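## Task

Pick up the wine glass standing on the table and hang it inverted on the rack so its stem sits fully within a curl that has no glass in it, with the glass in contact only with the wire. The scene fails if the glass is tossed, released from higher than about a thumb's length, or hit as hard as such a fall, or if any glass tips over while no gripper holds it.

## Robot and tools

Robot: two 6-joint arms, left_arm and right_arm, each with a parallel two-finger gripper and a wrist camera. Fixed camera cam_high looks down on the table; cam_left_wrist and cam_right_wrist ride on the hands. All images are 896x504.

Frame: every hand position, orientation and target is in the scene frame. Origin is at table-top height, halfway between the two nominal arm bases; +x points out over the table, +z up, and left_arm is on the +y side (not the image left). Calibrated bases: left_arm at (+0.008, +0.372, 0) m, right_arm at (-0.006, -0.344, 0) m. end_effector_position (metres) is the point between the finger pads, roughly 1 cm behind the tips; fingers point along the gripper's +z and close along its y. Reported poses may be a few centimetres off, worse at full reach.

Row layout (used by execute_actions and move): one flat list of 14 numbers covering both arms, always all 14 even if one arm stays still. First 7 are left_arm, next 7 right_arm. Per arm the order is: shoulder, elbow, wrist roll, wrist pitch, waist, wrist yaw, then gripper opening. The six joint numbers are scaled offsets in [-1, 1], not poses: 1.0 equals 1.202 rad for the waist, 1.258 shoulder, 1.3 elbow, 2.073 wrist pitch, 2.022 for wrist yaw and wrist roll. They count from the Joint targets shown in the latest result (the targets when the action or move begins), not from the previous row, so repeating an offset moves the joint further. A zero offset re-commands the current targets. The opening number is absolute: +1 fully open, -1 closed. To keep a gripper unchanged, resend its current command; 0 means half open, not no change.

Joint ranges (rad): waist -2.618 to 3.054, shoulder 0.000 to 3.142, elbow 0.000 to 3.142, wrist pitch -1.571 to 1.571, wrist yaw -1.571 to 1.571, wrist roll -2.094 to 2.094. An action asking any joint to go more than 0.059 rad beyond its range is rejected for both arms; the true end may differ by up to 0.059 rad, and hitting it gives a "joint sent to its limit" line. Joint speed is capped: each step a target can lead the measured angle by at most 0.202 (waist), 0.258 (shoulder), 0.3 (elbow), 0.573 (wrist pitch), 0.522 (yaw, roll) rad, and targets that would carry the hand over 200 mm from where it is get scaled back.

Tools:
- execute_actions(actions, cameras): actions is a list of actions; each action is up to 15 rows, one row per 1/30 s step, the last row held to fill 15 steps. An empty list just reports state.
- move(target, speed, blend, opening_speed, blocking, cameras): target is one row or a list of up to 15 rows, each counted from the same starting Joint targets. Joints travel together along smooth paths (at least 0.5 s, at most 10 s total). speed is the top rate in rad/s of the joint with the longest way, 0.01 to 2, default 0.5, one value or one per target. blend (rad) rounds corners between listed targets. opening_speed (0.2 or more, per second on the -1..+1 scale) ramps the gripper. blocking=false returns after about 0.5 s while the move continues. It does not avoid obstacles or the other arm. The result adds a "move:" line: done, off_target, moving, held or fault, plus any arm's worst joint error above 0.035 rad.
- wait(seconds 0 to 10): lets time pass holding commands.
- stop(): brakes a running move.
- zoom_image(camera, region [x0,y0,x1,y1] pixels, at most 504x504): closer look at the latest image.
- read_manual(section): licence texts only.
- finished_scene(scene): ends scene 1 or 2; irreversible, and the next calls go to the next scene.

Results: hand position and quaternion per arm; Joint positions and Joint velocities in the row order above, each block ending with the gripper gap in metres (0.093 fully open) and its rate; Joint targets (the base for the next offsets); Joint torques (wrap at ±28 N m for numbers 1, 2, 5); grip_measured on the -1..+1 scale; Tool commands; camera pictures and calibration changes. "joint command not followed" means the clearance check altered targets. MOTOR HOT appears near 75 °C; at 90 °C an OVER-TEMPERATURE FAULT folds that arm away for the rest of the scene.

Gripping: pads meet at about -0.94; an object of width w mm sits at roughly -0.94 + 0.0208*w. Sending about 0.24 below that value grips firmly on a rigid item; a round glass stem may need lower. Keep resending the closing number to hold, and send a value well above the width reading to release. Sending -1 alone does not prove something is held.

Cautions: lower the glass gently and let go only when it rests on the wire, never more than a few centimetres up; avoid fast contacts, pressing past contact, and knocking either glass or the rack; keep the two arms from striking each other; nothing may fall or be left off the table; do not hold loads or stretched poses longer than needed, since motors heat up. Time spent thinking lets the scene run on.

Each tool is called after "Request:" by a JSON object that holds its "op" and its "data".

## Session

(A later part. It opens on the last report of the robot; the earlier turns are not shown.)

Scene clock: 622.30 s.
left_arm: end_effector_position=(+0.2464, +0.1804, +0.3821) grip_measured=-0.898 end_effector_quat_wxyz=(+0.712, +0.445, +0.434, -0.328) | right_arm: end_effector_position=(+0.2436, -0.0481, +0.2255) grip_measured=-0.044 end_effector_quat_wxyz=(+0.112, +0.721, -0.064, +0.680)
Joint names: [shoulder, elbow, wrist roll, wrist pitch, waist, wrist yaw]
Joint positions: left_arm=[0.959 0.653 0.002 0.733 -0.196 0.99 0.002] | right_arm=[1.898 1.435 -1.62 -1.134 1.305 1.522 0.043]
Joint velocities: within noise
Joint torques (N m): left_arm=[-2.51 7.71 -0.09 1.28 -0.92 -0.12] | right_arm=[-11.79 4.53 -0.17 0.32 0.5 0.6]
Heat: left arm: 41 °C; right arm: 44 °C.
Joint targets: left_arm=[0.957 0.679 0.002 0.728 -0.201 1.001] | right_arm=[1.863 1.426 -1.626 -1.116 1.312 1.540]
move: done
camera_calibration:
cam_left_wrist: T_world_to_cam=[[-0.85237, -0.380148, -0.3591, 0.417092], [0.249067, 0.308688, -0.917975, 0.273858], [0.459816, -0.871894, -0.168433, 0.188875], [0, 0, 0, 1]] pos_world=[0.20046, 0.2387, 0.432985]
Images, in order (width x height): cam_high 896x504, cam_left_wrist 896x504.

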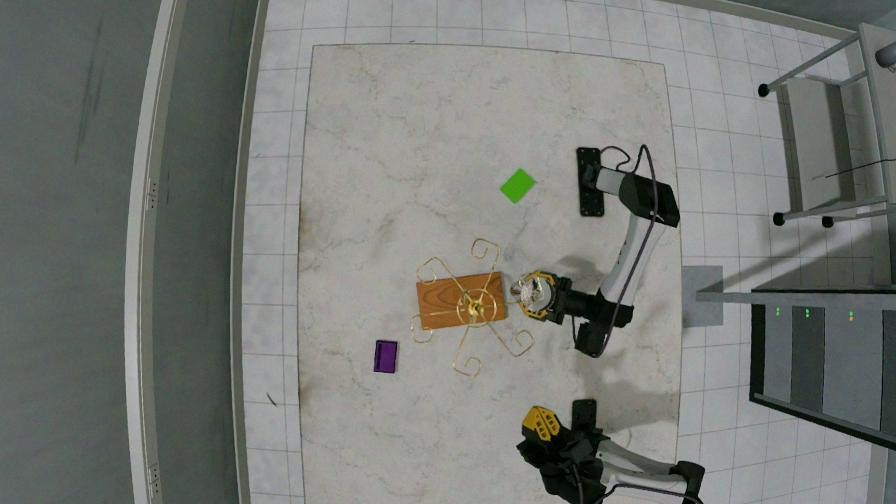

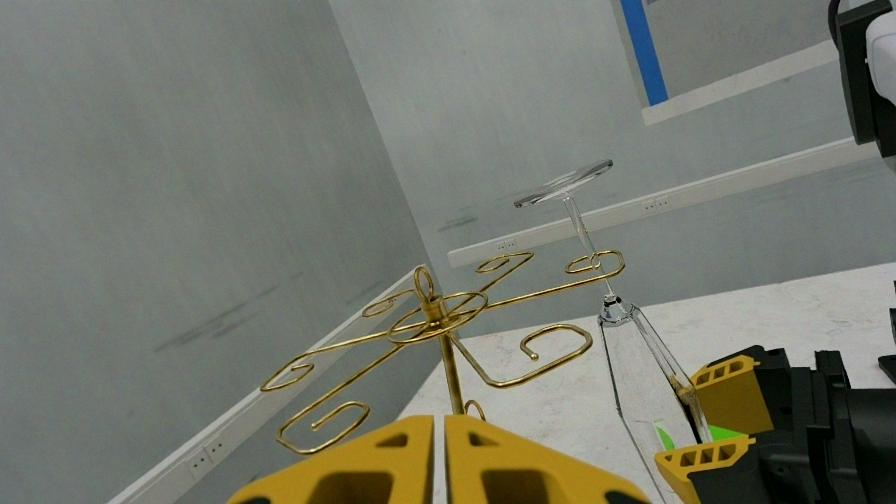

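Request:
{"op": "move", "data": {"target": [0,0,0,0,0,0,-0.9,-0.0167,-0.0208,0,0.003,0.0158,0,-0.2], "speed": 0.1, "cameras": ["cam_high","cam_left_wrist"]}}

Request:
{"op": "zoom_image", "data": {"camera": "cam_high", "region": [480, 250, 560, 330]}}

Request:
{"op": "zoom_image", "data": {"camera": "cam_left_wrist", "region": [520, 170, 680, 330]}}

Scene clock: 650.27 s.
left_arm: end_effector_position=(+0.2464, +0.1804, +0.3821) grip_measured=-0.898 end_effector_quat_wxyz=(+0.712, +0.445, +0.434, -0.328) | right_arm: end_effector_position=(+0.2367, -0.0490, +0.2260) grip_measured=-0.044 end_effector_quat_wxyz=(+0.105, +0.722, -0.057, +0.681)
Joint names: [shoulder, elbow, wrist roll, wrist pitch, waist, wrist yaw]
Joint positions: left_arm=[0.959 0.653 0.002 0.733 -0.196 0.99 0.002] | right_arm=[1.876 1.408 -1.62 -1.128 1.324 1.522 0.043]
Joint velocities: within noise
Joint torques (N m): left_arm=[-2.37 7.61 -0.06 1.32 -0.76 -0.08] | right_arm=[-11.67 4.55 -0.18 0.32 0.55 0.62]
Heat: left arm: 41 °C; right arm: 44 °C.
Joint targets: left_arm=[0.957 0.679 0.002 0.728 -0.201 1.001] | right_arm=[1.842 1.399 -1.626 -1.110 1.331 1.540]
move: done
camera_calibration:
cam_left_wrist: T_world_to_cam=[[-0.85237, -0.380148, -0.3591, 0.417092], [0.249067, 0.308688, -0.917975, 0.273858], [0.459816, -0.871894, -0.168433, 0.188875], [0, 0, 0, 1]] pos_world=[0.20046, 0.2387, 0.432985]
Images, in order (width x height): cam_high 896x504, cam_left_wrist 896x504.

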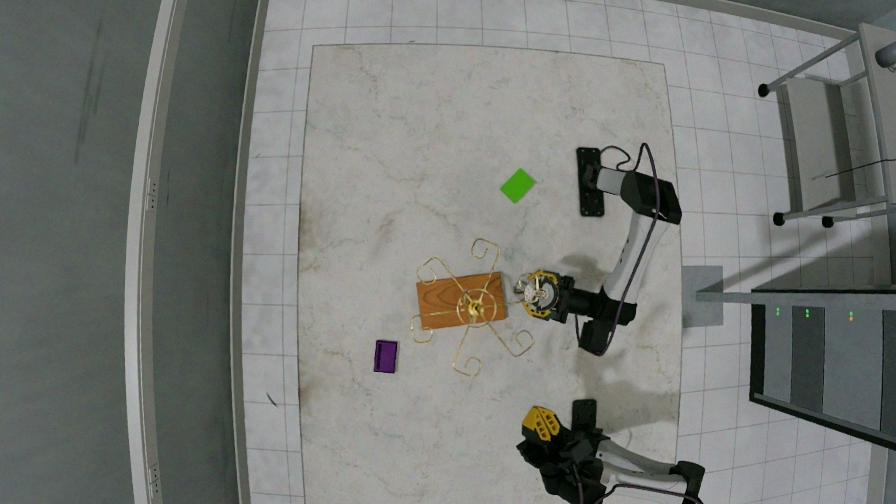

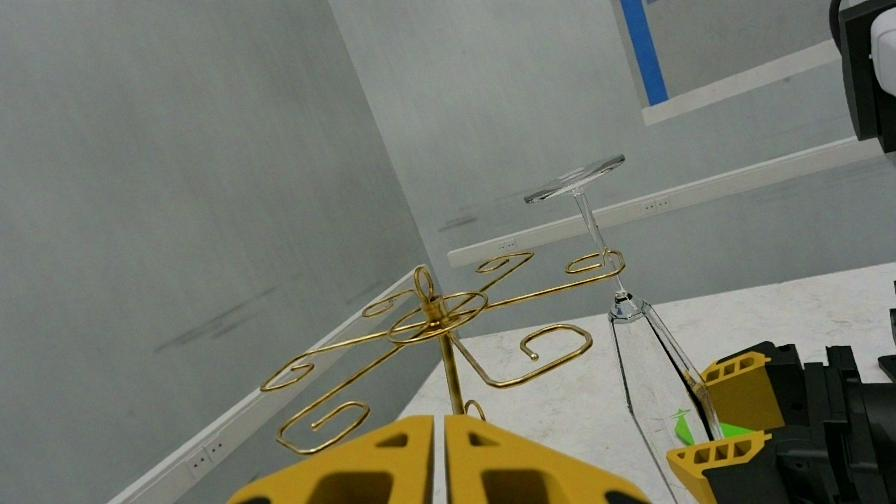

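Scaled by 6.300 from the camera's 896x504 image, which has a finer 1280x720 frame.

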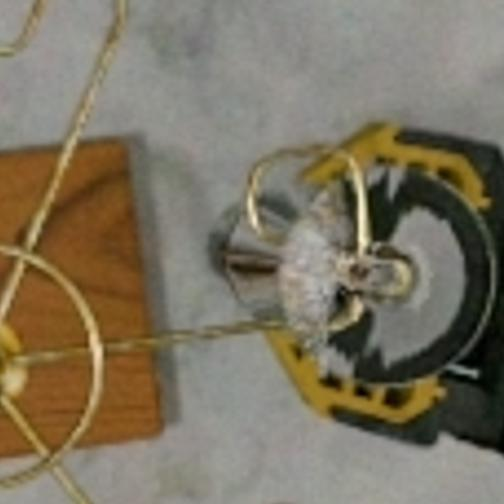

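Scaled by 3.150 from the camera's 896x504 image, which has a finer 1280x720 frame.

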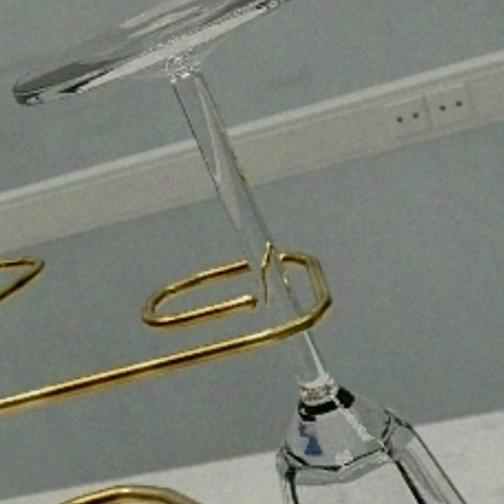

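Request:
{"op": "move", "data": {"target": [0,0,0,0,0,0,-0.9,0.044,-0.0623,0,0.05,0,0,-0.2], "speed": 0.08, "cameras": ["cam_high","cam_left_wrist"]}}

Request:
{"op": "zoom_image", "data": {"camera": "cam_high", "region": [480, 250, 560, 330]}}

Request:
{"op": "zoom_image", "data": {"camera": "cam_left_wrist", "region": [520, 170, 680, 330]}}

Scene clock: 674.57 s.
left_arm: end_effector_position=(+0.2464, +0.1804, +0.3821) grip_measured=-0.898 end_effector_quat_wxyz=(+0.712, +0.445, +0.434, -0.328) | right_arm: end_effector_position=(+0.2362, -0.0510, +0.2001) grip_measured=-0.044 end_effector_quat_wxyz=(+0.104, +0.722, -0.058, +0.682)
Joint names: [shoulder, elbow, wrist roll, wrist pitch, waist, wrist yaw]
Joint positions: left_arm=[0.959 0.653 0.002 0.733 -0.196 0.99 0.002] | right_arm=[1.895 1.326 -1.62 -1.024 1.324 1.522 0.043]
Joint velocities: within noise
Joint torques (N m): left_arm=[-2.32 7.61 -0.11 1.35 -0.83 -0.09] | right_arm=[-8.28 4.41 -0.16 0.34 0.43 0.62]
Heat: left arm: 42 °C; right arm: 45 °C.
Joint targets: left_arm=[0.957 0.679 0.002 0.728 -0.201 1.001] | right_arm=[1.897 1.318 -1.626 -1.006 1.331 1.540]
move: done
camera_calibration:
cam_left_wrist: T_world_to_cam=[[-0.85237, -0.380148, -0.3591, 0.417092], [0.249067, 0.308688, -0.917975, 0.273858], [0.459816, -0.871894, -0.168433, 0.188875], [0, 0, 0, 1]] pos_world=[0.20046, 0.2387, 0.432985]
Images, in order (width x height): cam_high 896x504, cam_left_wrist 896x504.

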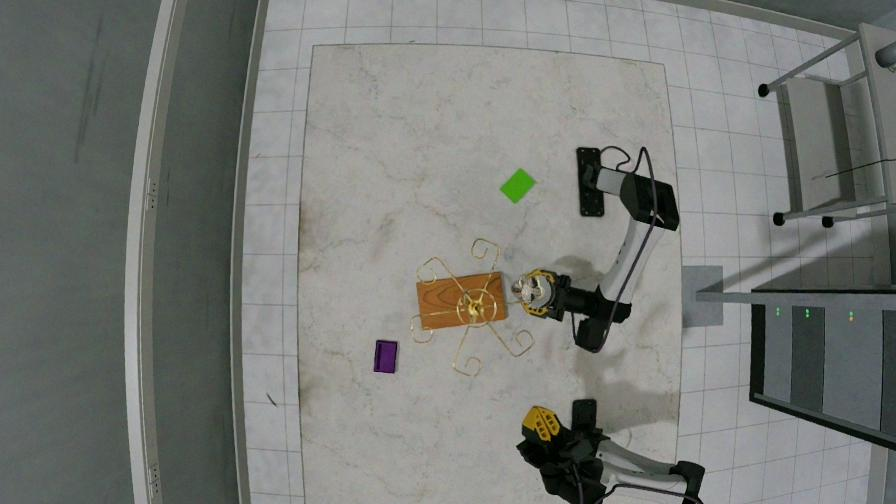

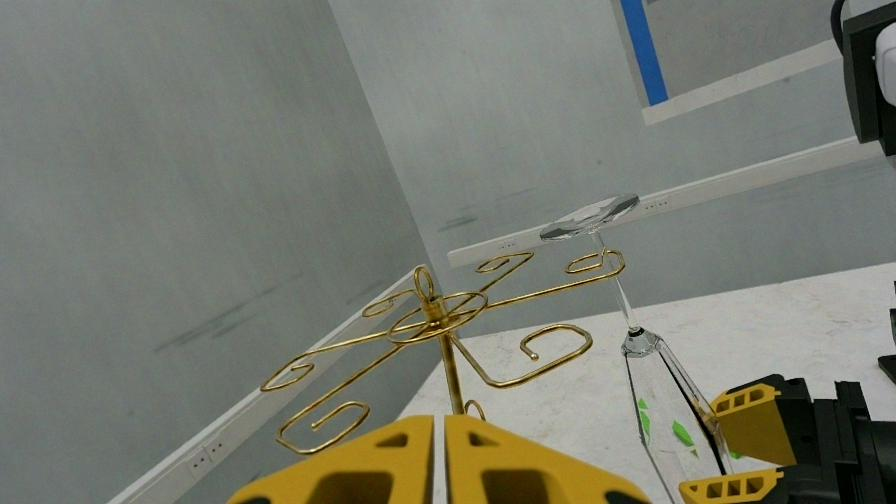

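Scaled by 6.300 from the camera's 896x504 image, which has a finer 1280x720 frame.

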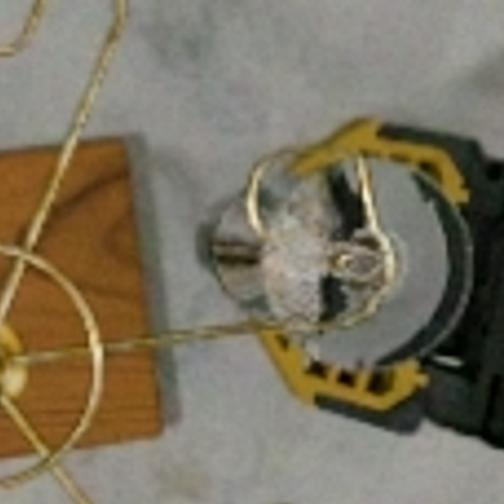

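Scaled by 3.150 from the camera's 896x504 image, which has a finer 1280x720 frame.

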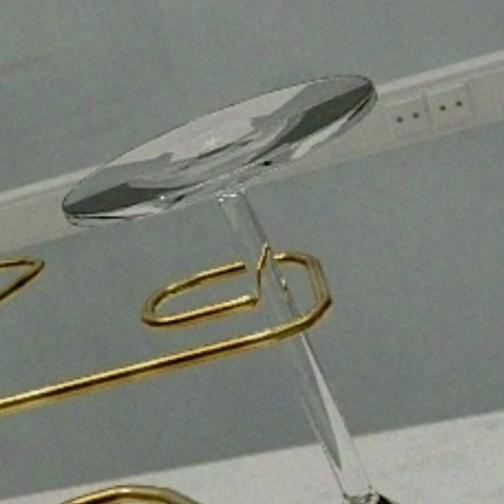

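Request:
{"op": "move", "data": {"target": [0,0,0,0,0,0,-0.9,0.0127,-0.0208,0,0.0165,0,0,-0.2], "speed": 0.06, "cameras": ["cam_left_wrist"]}}

Request:
{"op": "zoom_image", "data": {"camera": "cam_left_wrist", "region": [520, 170, 680, 330]}}

Scene clock: 689.77 s.
left_arm: end_effector_position=(+0.2464, +0.1804, +0.3821) grip_measured=-0.898 end_effector_quat_wxyz=(+0.712, +0.445, +0.434, -0.328) | right_arm: end_effector_position=(+0.2361, -0.0514, +0.1888) grip_measured=-0.044 end_effector_quat_wxyz=(+0.107, +0.722, -0.056, +0.681)
Joint names: [shoulder, elbow, wrist roll, wrist pitch, waist, wrist yaw]
Joint positions: left_arm=[0.959 0.653 0.002 0.733 -0.196 0.99 0.002] | right_arm=[1.91 1.299 -1.62 -0.99 1.324 1.522 0.043]
Joint velocities: within noise
Joint torques (N m): left_arm=[-2.19 7.58 -0.07 1.31 -0.75 -0.1] | right_arm=[-8.2 4.46 -0.15 0.33 0.49 0.65]
Heat: left arm: 42 °C; right arm: 44 °C.
Joint targets: left_arm=[0.957 0.679 0.002 0.728 -0.201 1.001] | right_arm=[1.913 1.291 -1.626 -0.972 1.331 1.540]
move: done
camera_calibration:
cam_left_wrist: T_world_to_cam=[[-0.85237, -0.380148, -0.3591, 0.417092], [0.249067, 0.308688, -0.917975, 0.273858], [0.459816, -0.871894, -0.168433, 0.188875], [0, 0, 0, 1]] pos_world=[0.20046, 0.2387, 0.432985]
Images, in order (width x height): cam_left_wrist 896x504.

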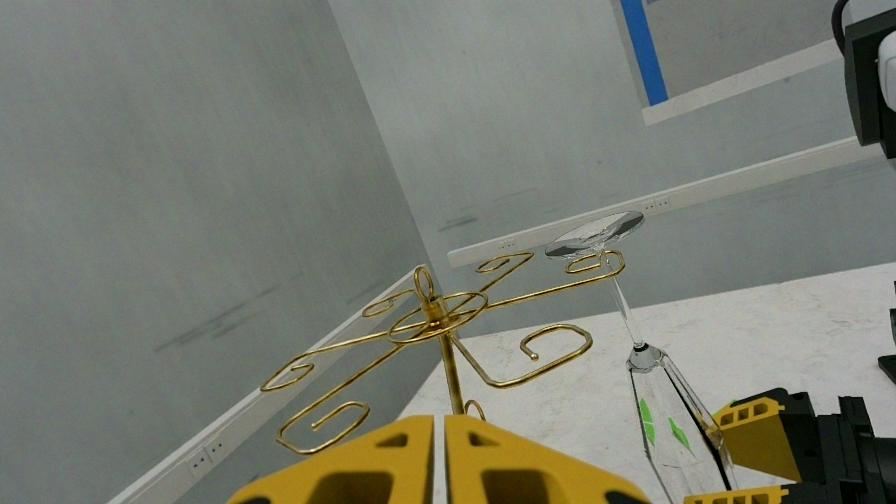

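Scaled by 3.150 from the camera's 896x504 image, which has a finer 1280x720 frame.

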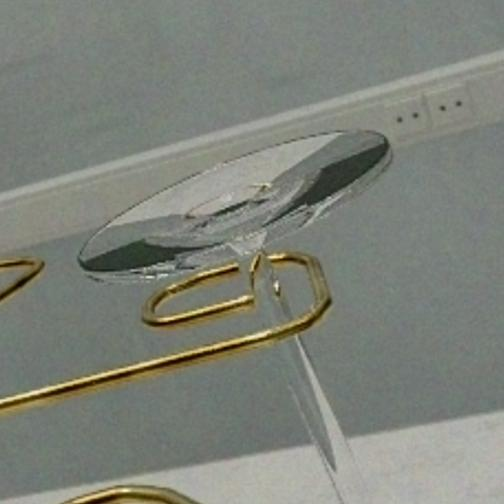

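Request:
{"op": "move", "data": {"target": [0,0,0,0,0,0,-0.9,0.0085,-0.0125,0,0.0105,0,0,-0.2], "speed": 0.05, "cameras": ["cam_high","cam_left_wrist"]}}

Request:
{"op": "zoom_image", "data": {"camera": "cam_left_wrist", "region": [520, 170, 680, 330]}}

Request:
{"op": "zoom_image", "data": {"camera": "cam_high", "region": [480, 250, 560, 330]}}

Scene clock: 699.43 s.
left_arm: end_effector_position=(+0.2464, +0.1804, +0.3821) grip_measured=-0.898 end_effector_quat_wxyz=(+0.712, +0.445, +0.434, -0.328) | right_arm: end_effector_position=(+0.2361, -0.0517, +0.1817) grip_measured=-0.044 end_effector_quat_wxyz=(+0.109, +0.722, -0.054, +0.681)
Joint names: [shoulder, elbow, wrist roll, wrist pitch, waist, wrist yaw]
Joint positions: left_arm=[0.959 0.653 0.002 0.733 -0.196 0.99 0.002] | right_arm=[1.921 1.283 -1.62 -0.968 1.324 1.522 0.043]
Joint velocities: within noise
Joint torques (N m): left_arm=[-2.58 7.72 -0.12 1.32 -0.84 -0.06] | right_arm=[-8.18 4.29 -0.18 0.33 0.46 0.63]
Heat: left arm: 42 °C; right arm: 43 °C.
Joint targets: left_arm=[0.957 0.679 0.002 0.728 -0.201 1.001] | right_arm=[1.924 1.275 -1.626 -0.950 1.331 1.540]
move: done
camera_calibration:
cam_left_wrist: T_world_to_cam=[[-0.85237, -0.380148, -0.3591, 0.417092], [0.249067, 0.308688, -0.917975, 0.273858], [0.459816, -0.871894, -0.168433, 0.188875], [0, 0, 0, 1]] pos_world=[0.20046, 0.2387, 0.432985]
Images, in order (width x height): cam_high 896x504, cam_left_wrist 896x504.

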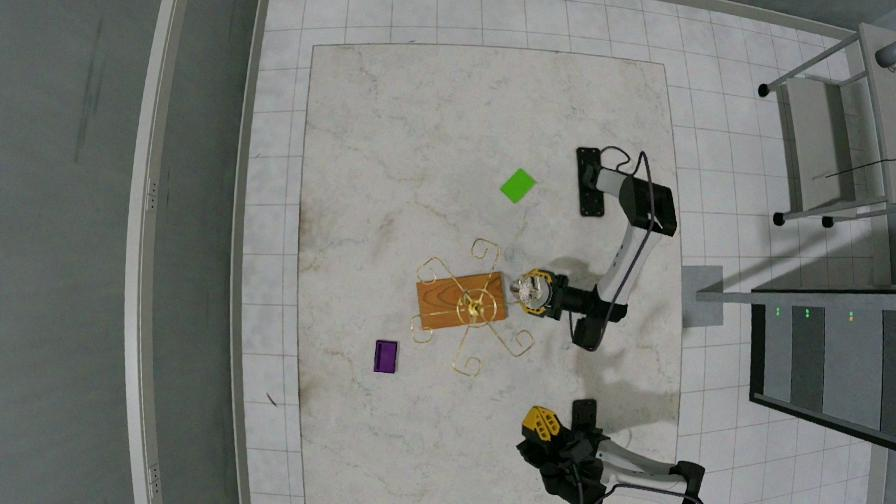

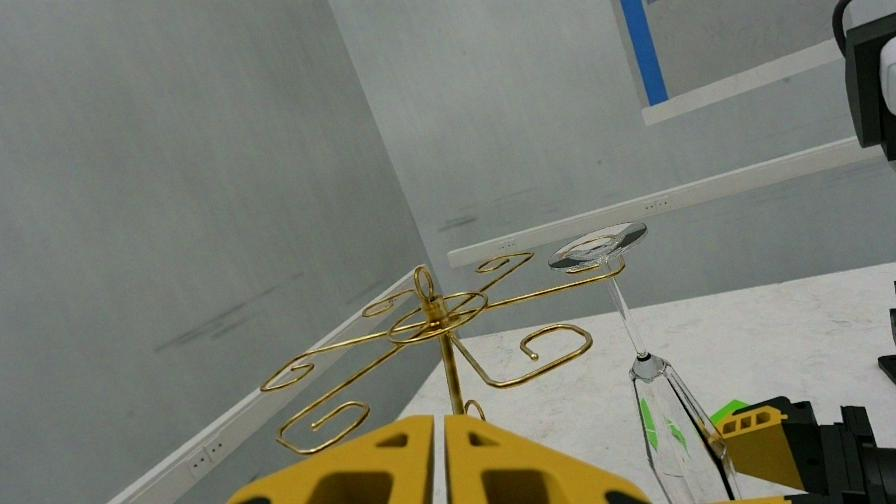

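Scaled by 3.150 from the camera's 896x504 image, which has a finer 1280x720 frame.

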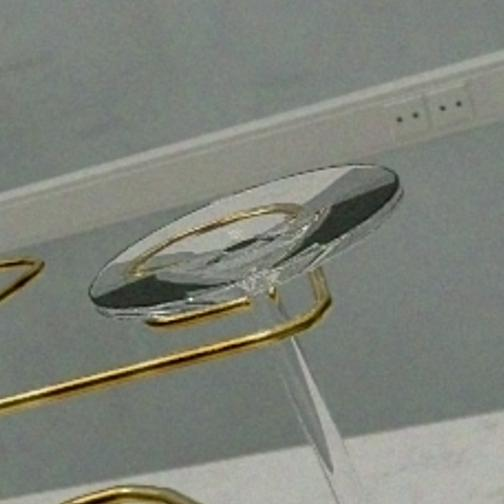

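Scaled by 6.300 from the camera's 896x504 image, which has a finer 1280x720 frame.

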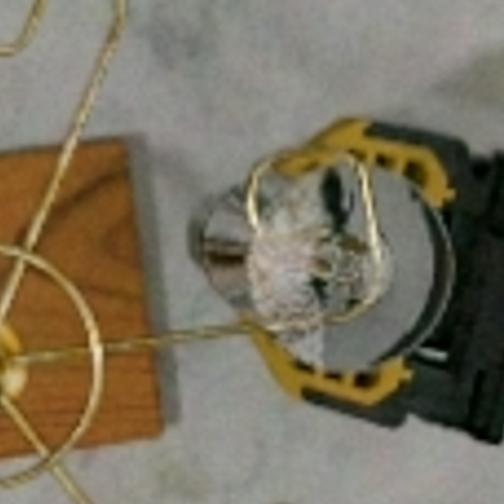

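Request:
{"op": "move", "data": {"target": [0,0,0,0,0,0,-0.9,0.0085,-0.0105,0,0.0085,0,0,-0.2], "speed": 0.04, "cameras": ["cam_left_wrist"]}}

Request:
{"op": "zoom_image", "data": {"camera": "cam_left_wrist", "region": [520, 170, 680, 330]}}

Scene clock: 707.00 s.
left_arm: end_effector_position=(+0.2464, +0.1804, +0.3821) grip_measured=-0.898 end_effector_quat_wxyz=(+0.712, +0.445, +0.434, -0.328) | right_arm: end_effector_position=(+0.2360, -0.0521, +0.1750) grip_measured=-0.044 end_effector_quat_wxyz=(+0.111, +0.722, -0.052, +0.681)
Joint names: [shoulder, elbow, wrist roll, wrist pitch, waist, wrist yaw]
Joint positions: left_arm=[0.959 0.653 0.002 0.733 -0.196 0.99 0.002] | right_arm=[1.931 1.269 -1.62 -0.95 1.324 1.522 0.043]
Joint velocities: within noise
Joint torques (N m): left_arm=[-2.29 7.73 -0.05 1.3 -0.88 -0.04] | right_arm=[-8.18 4.19 -0.17 0.31 0.49 0.63]
Heat: left arm: 42 °C; right arm: 42 °C.
Joint targets: left_arm=[0.957 0.679 0.002 0.728 -0.201 1.001] | right_arm=[1.935 1.262 -1.626 -0.933 1.331 1.540]
move: done
camera_calibration:
cam_left_wrist: T_world_to_cam=[[-0.85237, -0.380148, -0.3591, 0.417092], [0.249067, 0.308688, -0.917975, 0.273858], [0.459816, -0.871894, -0.168433, 0.188875], [0, 0, 0, 1]] pos_world=[0.20046, 0.2387, 0.432985]
Images, in order (width x height): cam_left_wrist 896x504.

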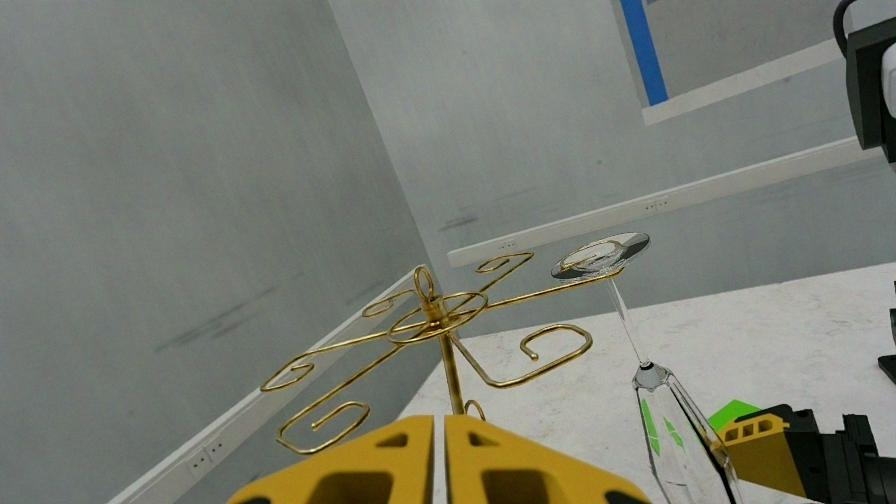

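Scaled by 3.150 from the camera's 896x504 image, which has a finer 1280x720 frame.

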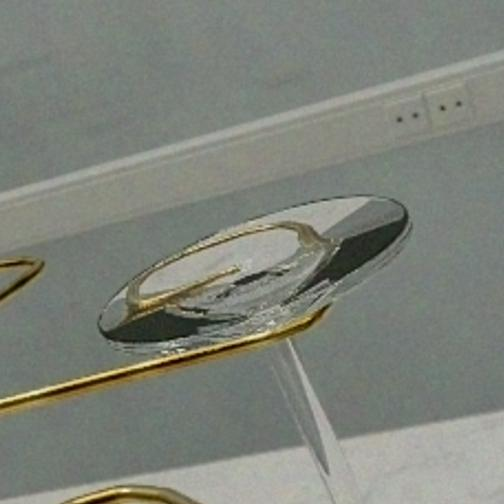

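Request:
{"op": "move", "data": {"target": [0,0,0,0,0,0,-0.9,0.0035,-0.0042,0,0.0035,0,0,-0.2], "speed": 0.03, "cameras": ["cam_left_wrist"]}}

Request:
{"op": "zoom_image", "data": {"camera": "cam_left_wrist", "region": [520, 190, 660, 330]}}

Scene clock: 713.33 s.
left_arm: end_effector_position=(+0.2464, +0.1804, +0.3821) grip_measured=-0.898 end_effector_quat_wxyz=(+0.712, +0.445, +0.434, -0.328) | right_arm: end_effector_position=(+0.2360, -0.0519, +0.1731) grip_measured=-0.044 end_effector_quat_wxyz=(+0.111, +0.722, -0.052, +0.681)
Joint names: [shoulder, elbow, wrist roll, wrist pitch, waist, wrist yaw]
Joint positions: left_arm=[0.959 0.653 0.002 0.733 -0.196 0.99 0.002] | right_arm=[1.935 1.265 -1.62 -0.943 1.324 1.522 0.043]
Joint velocities: within noise
Joint torques (N m): left_arm=[-2.36 7.56 -0.08 1.3 -1.06 -0.09] | right_arm=[-8.23 4.14 -0.18 0.32 0.54 0.62]
Heat: left arm: 42 °C; right arm: 42 °C.
Joint targets: left_arm=[0.957 0.679 0.002 0.728 -0.201 1.001] | right_arm=[1.939 1.256 -1.626 -0.925 1.331 1.540]
move: done
camera_calibration:
cam_left_wrist: T_world_to_cam=[[-0.85237, -0.380148, -0.3591, 0.417092], [0.249067, 0.308688, -0.917975, 0.273858], [0.459816, -0.871894, -0.168433, 0.188875], [0, 0, 0, 1]] pos_world=[0.20046, 0.2387, 0.432985]
Images, in order (width x height): cam_left_wrist 896x504.

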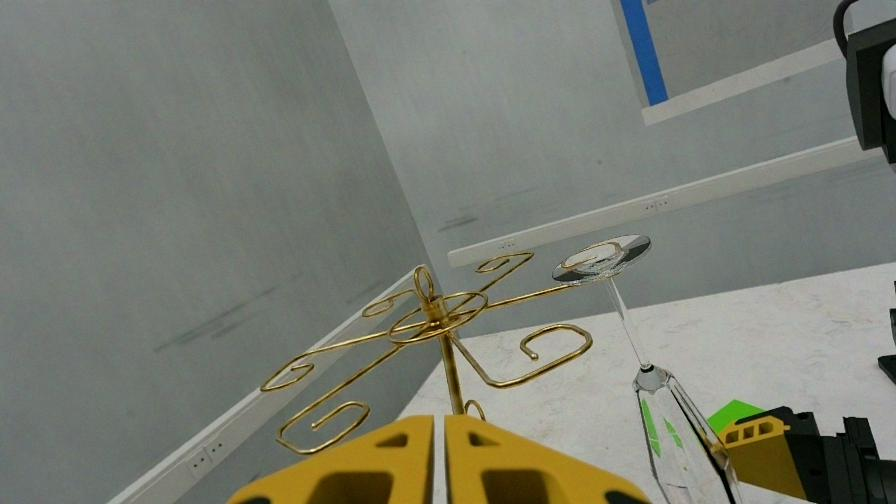

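Scaled by 3.600 from the camera's 896x504 image, which has a finer 1280x720 frame.

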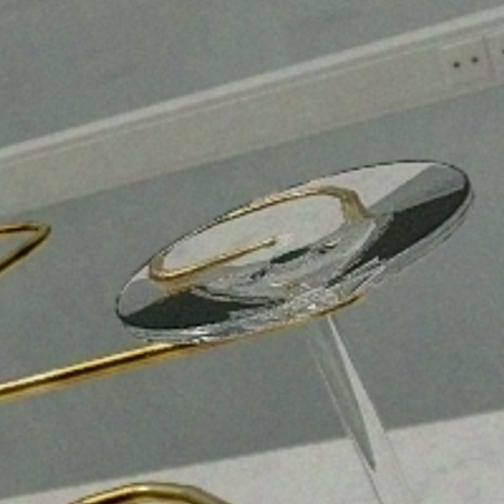

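Request:
{"op": "move", "data": {"target": [0,0,0,0,0,0,-0.9,0.0035,-0.0042,0,0.0035,0,0,-0.2], "speed": 0.03, "cameras": ["cam_left_wrist"]}}

Request:
{"op": "zoom_image", "data": {"camera": "cam_left_wrist", "region": [520, 190, 660, 330]}}

Scene clock: 720.10 s.
left_arm: end_effector_position=(+0.2464, +0.1804, +0.3821) grip_measured=-0.898 end_effector_quat_wxyz=(+0.712, +0.445, +0.434, -0.328) | right_arm: end_effector_position=(+0.2361, -0.0515, +0.1731) grip_measured=-0.044 end_effector_quat_wxyz=(+0.110, +0.722, -0.053, +0.681)
Joint names: [shoulder, elbow, wrist roll, wrist pitch, waist, wrist yaw]
Joint positions: left_arm=[0.959 0.653 0.002 0.733 -0.196 0.99 0.002] | right_arm=[1.935 1.265 -1.622 -0.938 1.324 1.522 0.043]
Joint velocities: within noise
Joint torques (N m): left_arm=[-2.28 7.73 -0.07 1.31 -0.75 -0.08] | right_arm=[-7.66 3.63 -0.18 0.33 0.39 0.63]
Heat: left arm: 42 °C; right arm: 42 °C.
Joint targets: left_arm=[0.957 0.679 0.002 0.728 -0.201 1.001] | right_arm=[1.944 1.250 -1.626 -0.918 1.331 1.540]
move: done
camera_calibration:
cam_left_wrist: T_world_to_cam=[[-0.85237, -0.380148, -0.3591, 0.417092], [0.249067, 0.308688, -0.917975, 0.273858], [0.459816, -0.871894, -0.168433, 0.188875], [0, 0, 0, 1]] pos_world=[0.20046, 0.2387, 0.432985]
Images, in order (width x height): cam_left_wrist 896x504.

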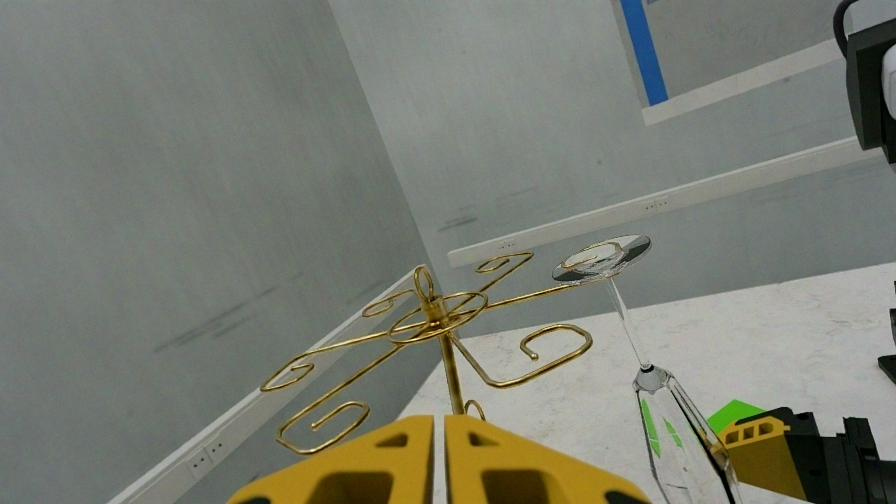

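Scaled by 3.600 from the camera's 896x504 image, which has a finer 1280x720 frame.

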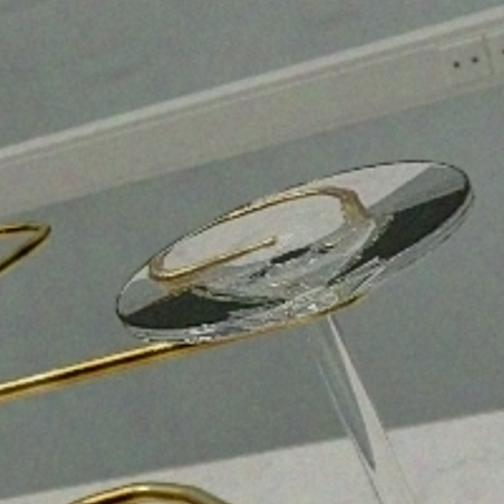

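Request:
{"op": "move", "data": {"target": [0,0,0,0,0,0,-0.9,0,0,0,0,0,0,0.5], "opening_speed": 0.2}}

Request:
{"op": "zoom_image", "data": {"camera": "cam_left_wrist", "region": [500, 190, 760, 450]}}

Request:
{"op": "zoom_image", "data": {"camera": "cam_high", "region": [480, 250, 560, 330]}}

Scene clock: 735.63 s.
left_arm: end_effector_position=(+0.2464, +0.1804, +0.3821) grip_measured=-0.898 end_effector_quat_wxyz=(+0.712, +0.445, +0.434, -0.328) | right_arm: end_effector_position=(+0.2362, -0.0513, +0.1744) grip_measured=+0.497 end_effector_quat_wxyz=(+0.110, +0.719, -0.053, +0.684)
Joint names: [shoulder, elbow, wrist roll, wrist pitch, waist, wrist yaw]
Joint positions: left_arm=[0.959 0.653 0.002 0.733 -0.196 0.99 0.002] | right_arm=[1.935 1.265 -1.623 -0.935 1.324 1.53 0.069]
Joint velocities: within noise
Joint torques (N m): left_arm=[-2.56 7.92 -0.07 1.33 -0.57 -0.1] | right_arm=[-7.76 3.71 -0.14 0.33 0.55 0.5]
Heat: left arm: 42 °C; right arm: 42 °C.
Joint targets: left_arm=[0.957 0.679 0.002 0.728 -0.201 1.001] | right_arm=[1.944 1.250 -1.626 -0.918 1.331 1.540]
move: done
camera_calibration:
cam_left_wrist: T_world_to_cam=[[-0.85237, -0.380148, -0.3591, 0.417092], [0.249067, 0.308688, -0.917975, 0.273858], [0.459816, -0.871894, -0.168433, 0.188875], [0, 0, 0, 1]] pos_world=[0.20046, 0.2387, 0.432985]
cam_right_wrist: T_world_to_cam=[[0.218545, 0.974745, -0.0459277, 0.0080329], [-0.35059, 0.122354, 0.928502, -0.0326701], [0.910672, -0.186818, 0.368476, -0.211163], [0, 0, 0, 1]] pos_world=[0.179091, -0.0432817, 0.108512]

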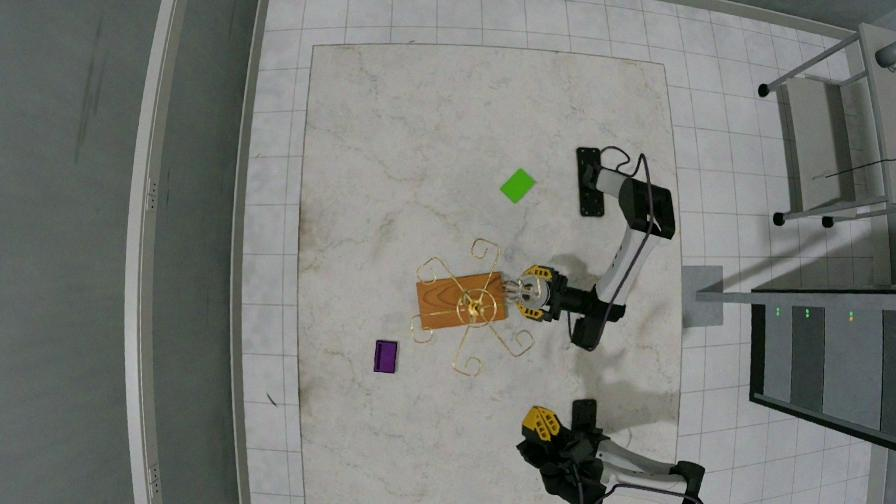

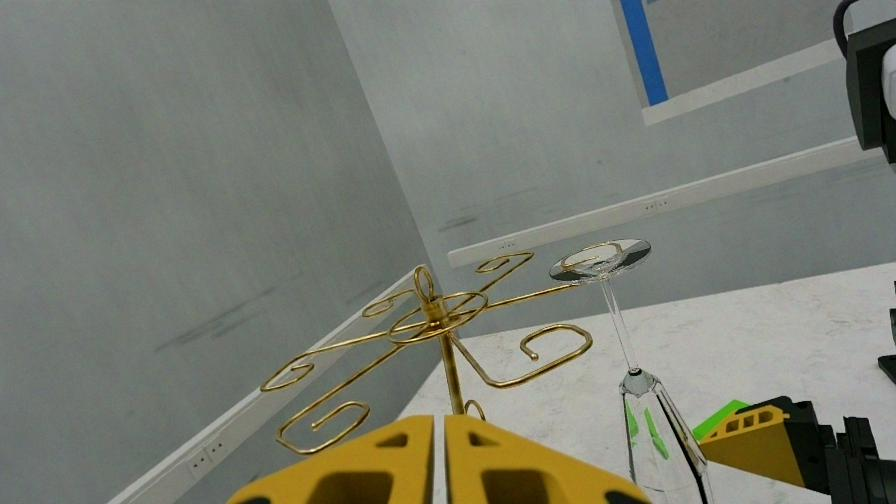

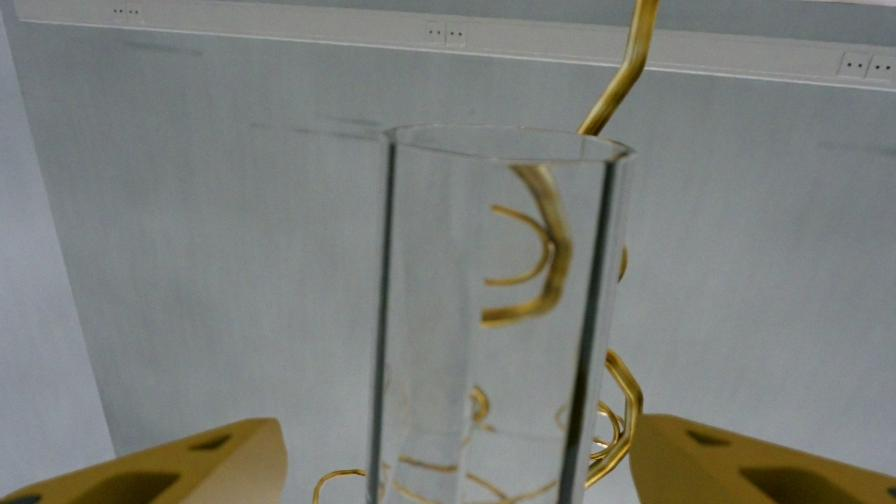

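Scaled by 1.938 from the camera's 896x504 image, which has a finer 1280x720 frame.

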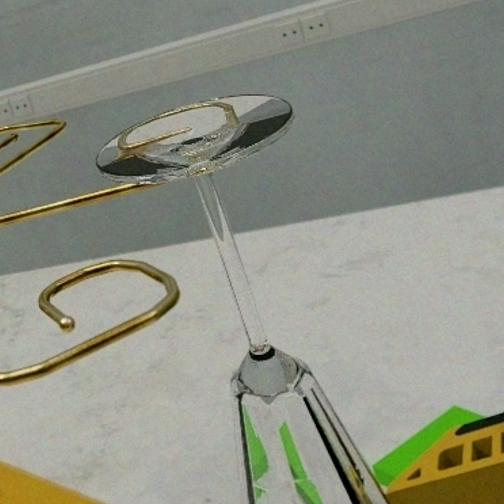

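Scaled by 6.300 from the camera's 896x504 image, which has a finer 1280x720 frame.

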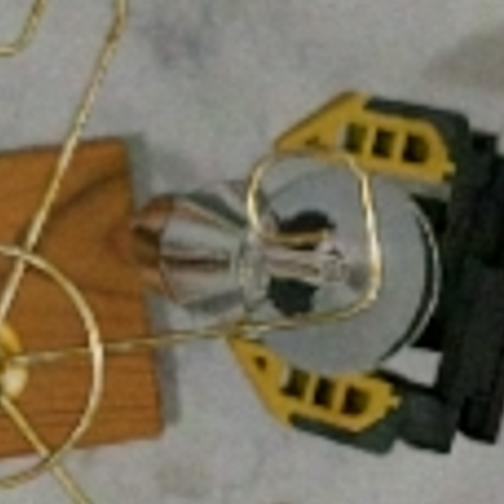

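Request:
{"op": "move", "data": {"target": [0,0,0,0,0,0,-0.9,0,0,0,0,0,0,1], "opening_speed": 0.4, "cameras": ["cam_right_wrist"]}}

Request:
{"op": "move", "data": {"target": [0,0,0,0,0,0,-0.9,-0.045,-0.05,0,0.008,0.06,0,1], "speed": 0.1, "cameras": ["cam_right_wrist","cam_high","cam_left_wrist"]}}

Scene clock: 760.13 s.
left_arm: end_effector_position=(+0.2464, +0.1804, +0.3821) grip_measured=-0.898 end_effector_quat_wxyz=(+0.712, +0.445, +0.434, -0.328) | right_arm: end_effector_position=(+0.2362, -0.0512, +0.1744) grip_measured=+0.999 end_effector_quat_wxyz=(+0.110, +0.719, -0.053, +0.684)
Joint names: [shoulder, elbow, wrist roll, wrist pitch, waist, wrist yaw]
Joint positions: left_arm=[0.959 0.653 0.002 0.733 -0.196 0.99 0.002] | right_arm=[1.935 1.265 -1.623 -0.934 1.324 1.53 0.093]
Joint velocities: within noise
Joint torques (N m): left_arm=[-2.39 7.79 -0.1 1.34 -0.83 -0.09] | right_arm=[-7.79 3.74 -0.14 0.31 0.53 0.53]
Heat: left arm: 42 °C; right arm: 42 °C.
Joint targets: left_arm=[0.957 0.679 0.002 0.728 -0.201 1.001] | right_arm=[1.944 1.250 -1.626 -0.918 1.331 1.540]
move: done
camera_calibration:
cam_right_wrist: T_world_to_cam=[[0.218549, 0.974762, -0.0455466, 0.00793552], [-0.350672, 0.122009, 0.928517, -0.0326714], [0.91064, -0.186955, 0.368487, -0.211165], [0, 0, 0, 1]] pos_world=[0.179104, -0.0432272, 0.108509]
Images, in order (width x height): cam_right_wrist 896x504.

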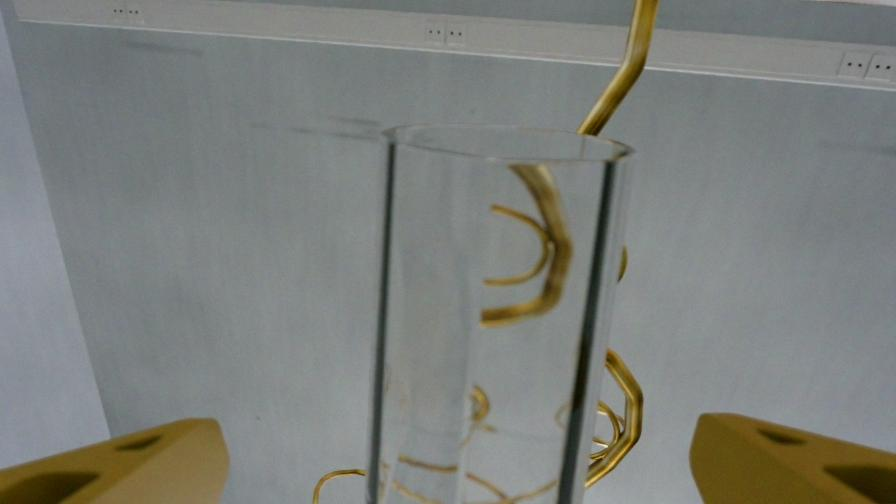

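Scene clock: 761.23 s.
left_arm: end_effector_position=(+0.2464, +0.1804, +0.3821) grip_measured=-0.898 end_effector_quat_wxyz=(+0.712, +0.445, +0.434, -0.328) | right_arm: end_effector_position=(+0.2120, -0.0471, +0.1660) grip_measured=+0.999 end_effector_quat_wxyz=(+0.096, +0.721, -0.016, +0.686)
Joint names: [shoulder, elbow, wrist roll, wrist pitch, waist, wrist yaw]
Joint positions: left_arm=[0.959 0.653 0.002 0.733 -0.196 0.99 0.002] | right_arm=[1.913 1.197 -1.623 -0.919 1.398 1.531 0.093]
Joint velocities: within noise
Joint torques (N m): left_arm=[-2.35 7.76 -0.11 1.34 -0.66 -0.06] | right_arm=[-10.81 3.79 -0.12 0.3 0.38 0.55]
Heat: left arm: 42 °C; right arm: 42 °C.
Joint targets: left_arm=[0.957 0.679 0.002 0.728 -0.201 1.001] | right_arm=[1.887 1.185 -1.626 -0.902 1.403 1.540]
move: done
camera_calibration:
cam_left_wrist: T_world_to_cam=[[-0.85237, -0.380148, -0.3591, 0.417092], [0.249067, 0.308688, -0.917975, 0.273858], [0.459816, -0.871894, -0.168433, 0.188875], [0, 0, 0, 1]] pos_world=[0.20046, 0.2387, 0.432985]
cam_right_wrist: T_world_to_cam=[[0.14596, 0.986277, -0.0771545, 0.0299837], [-0.354783, 0.124987, 0.926557, -0.0325092], [0.923485, -0.107867, 0.368157, -0.184141], [0, 0, 0, 1]] pos_world=[0.154141, -0.0453717, 0.100228]

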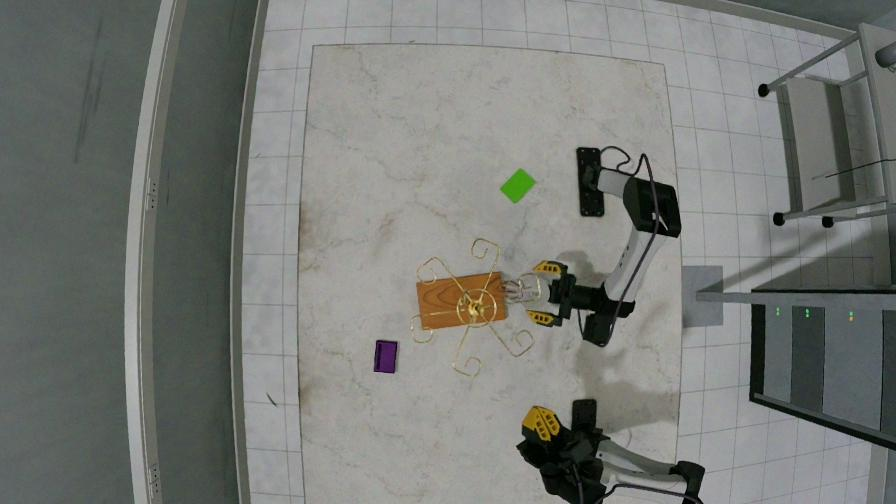

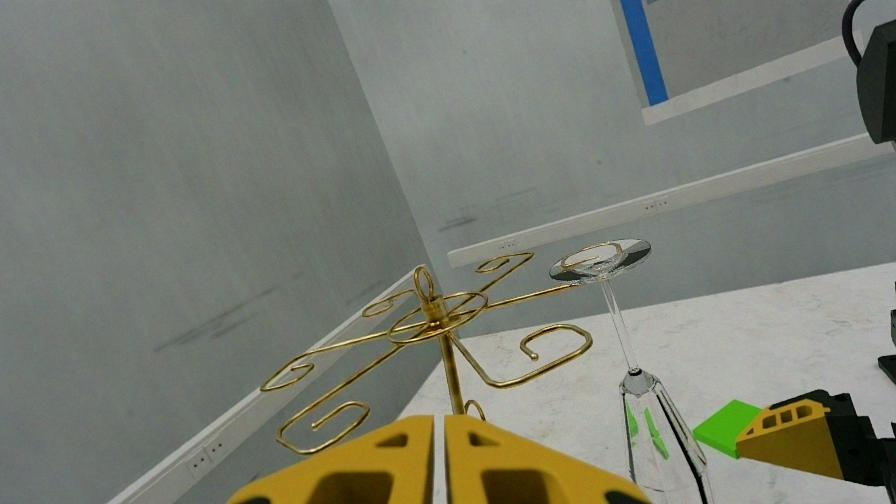

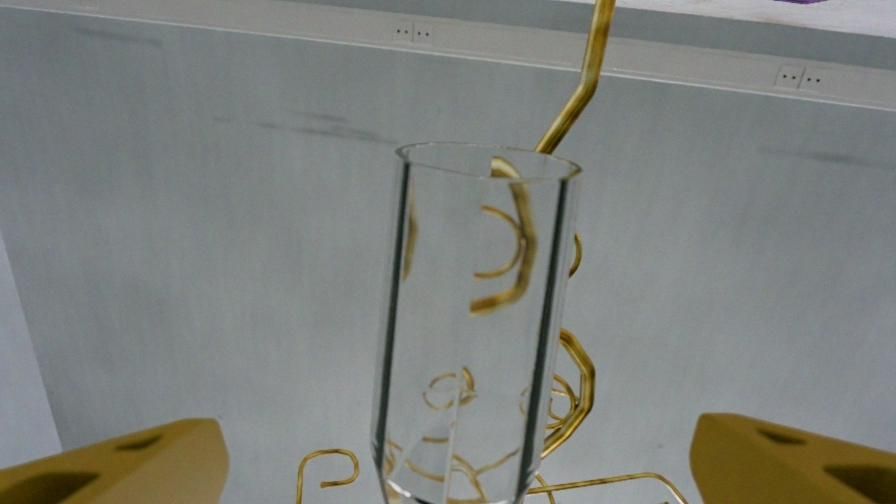

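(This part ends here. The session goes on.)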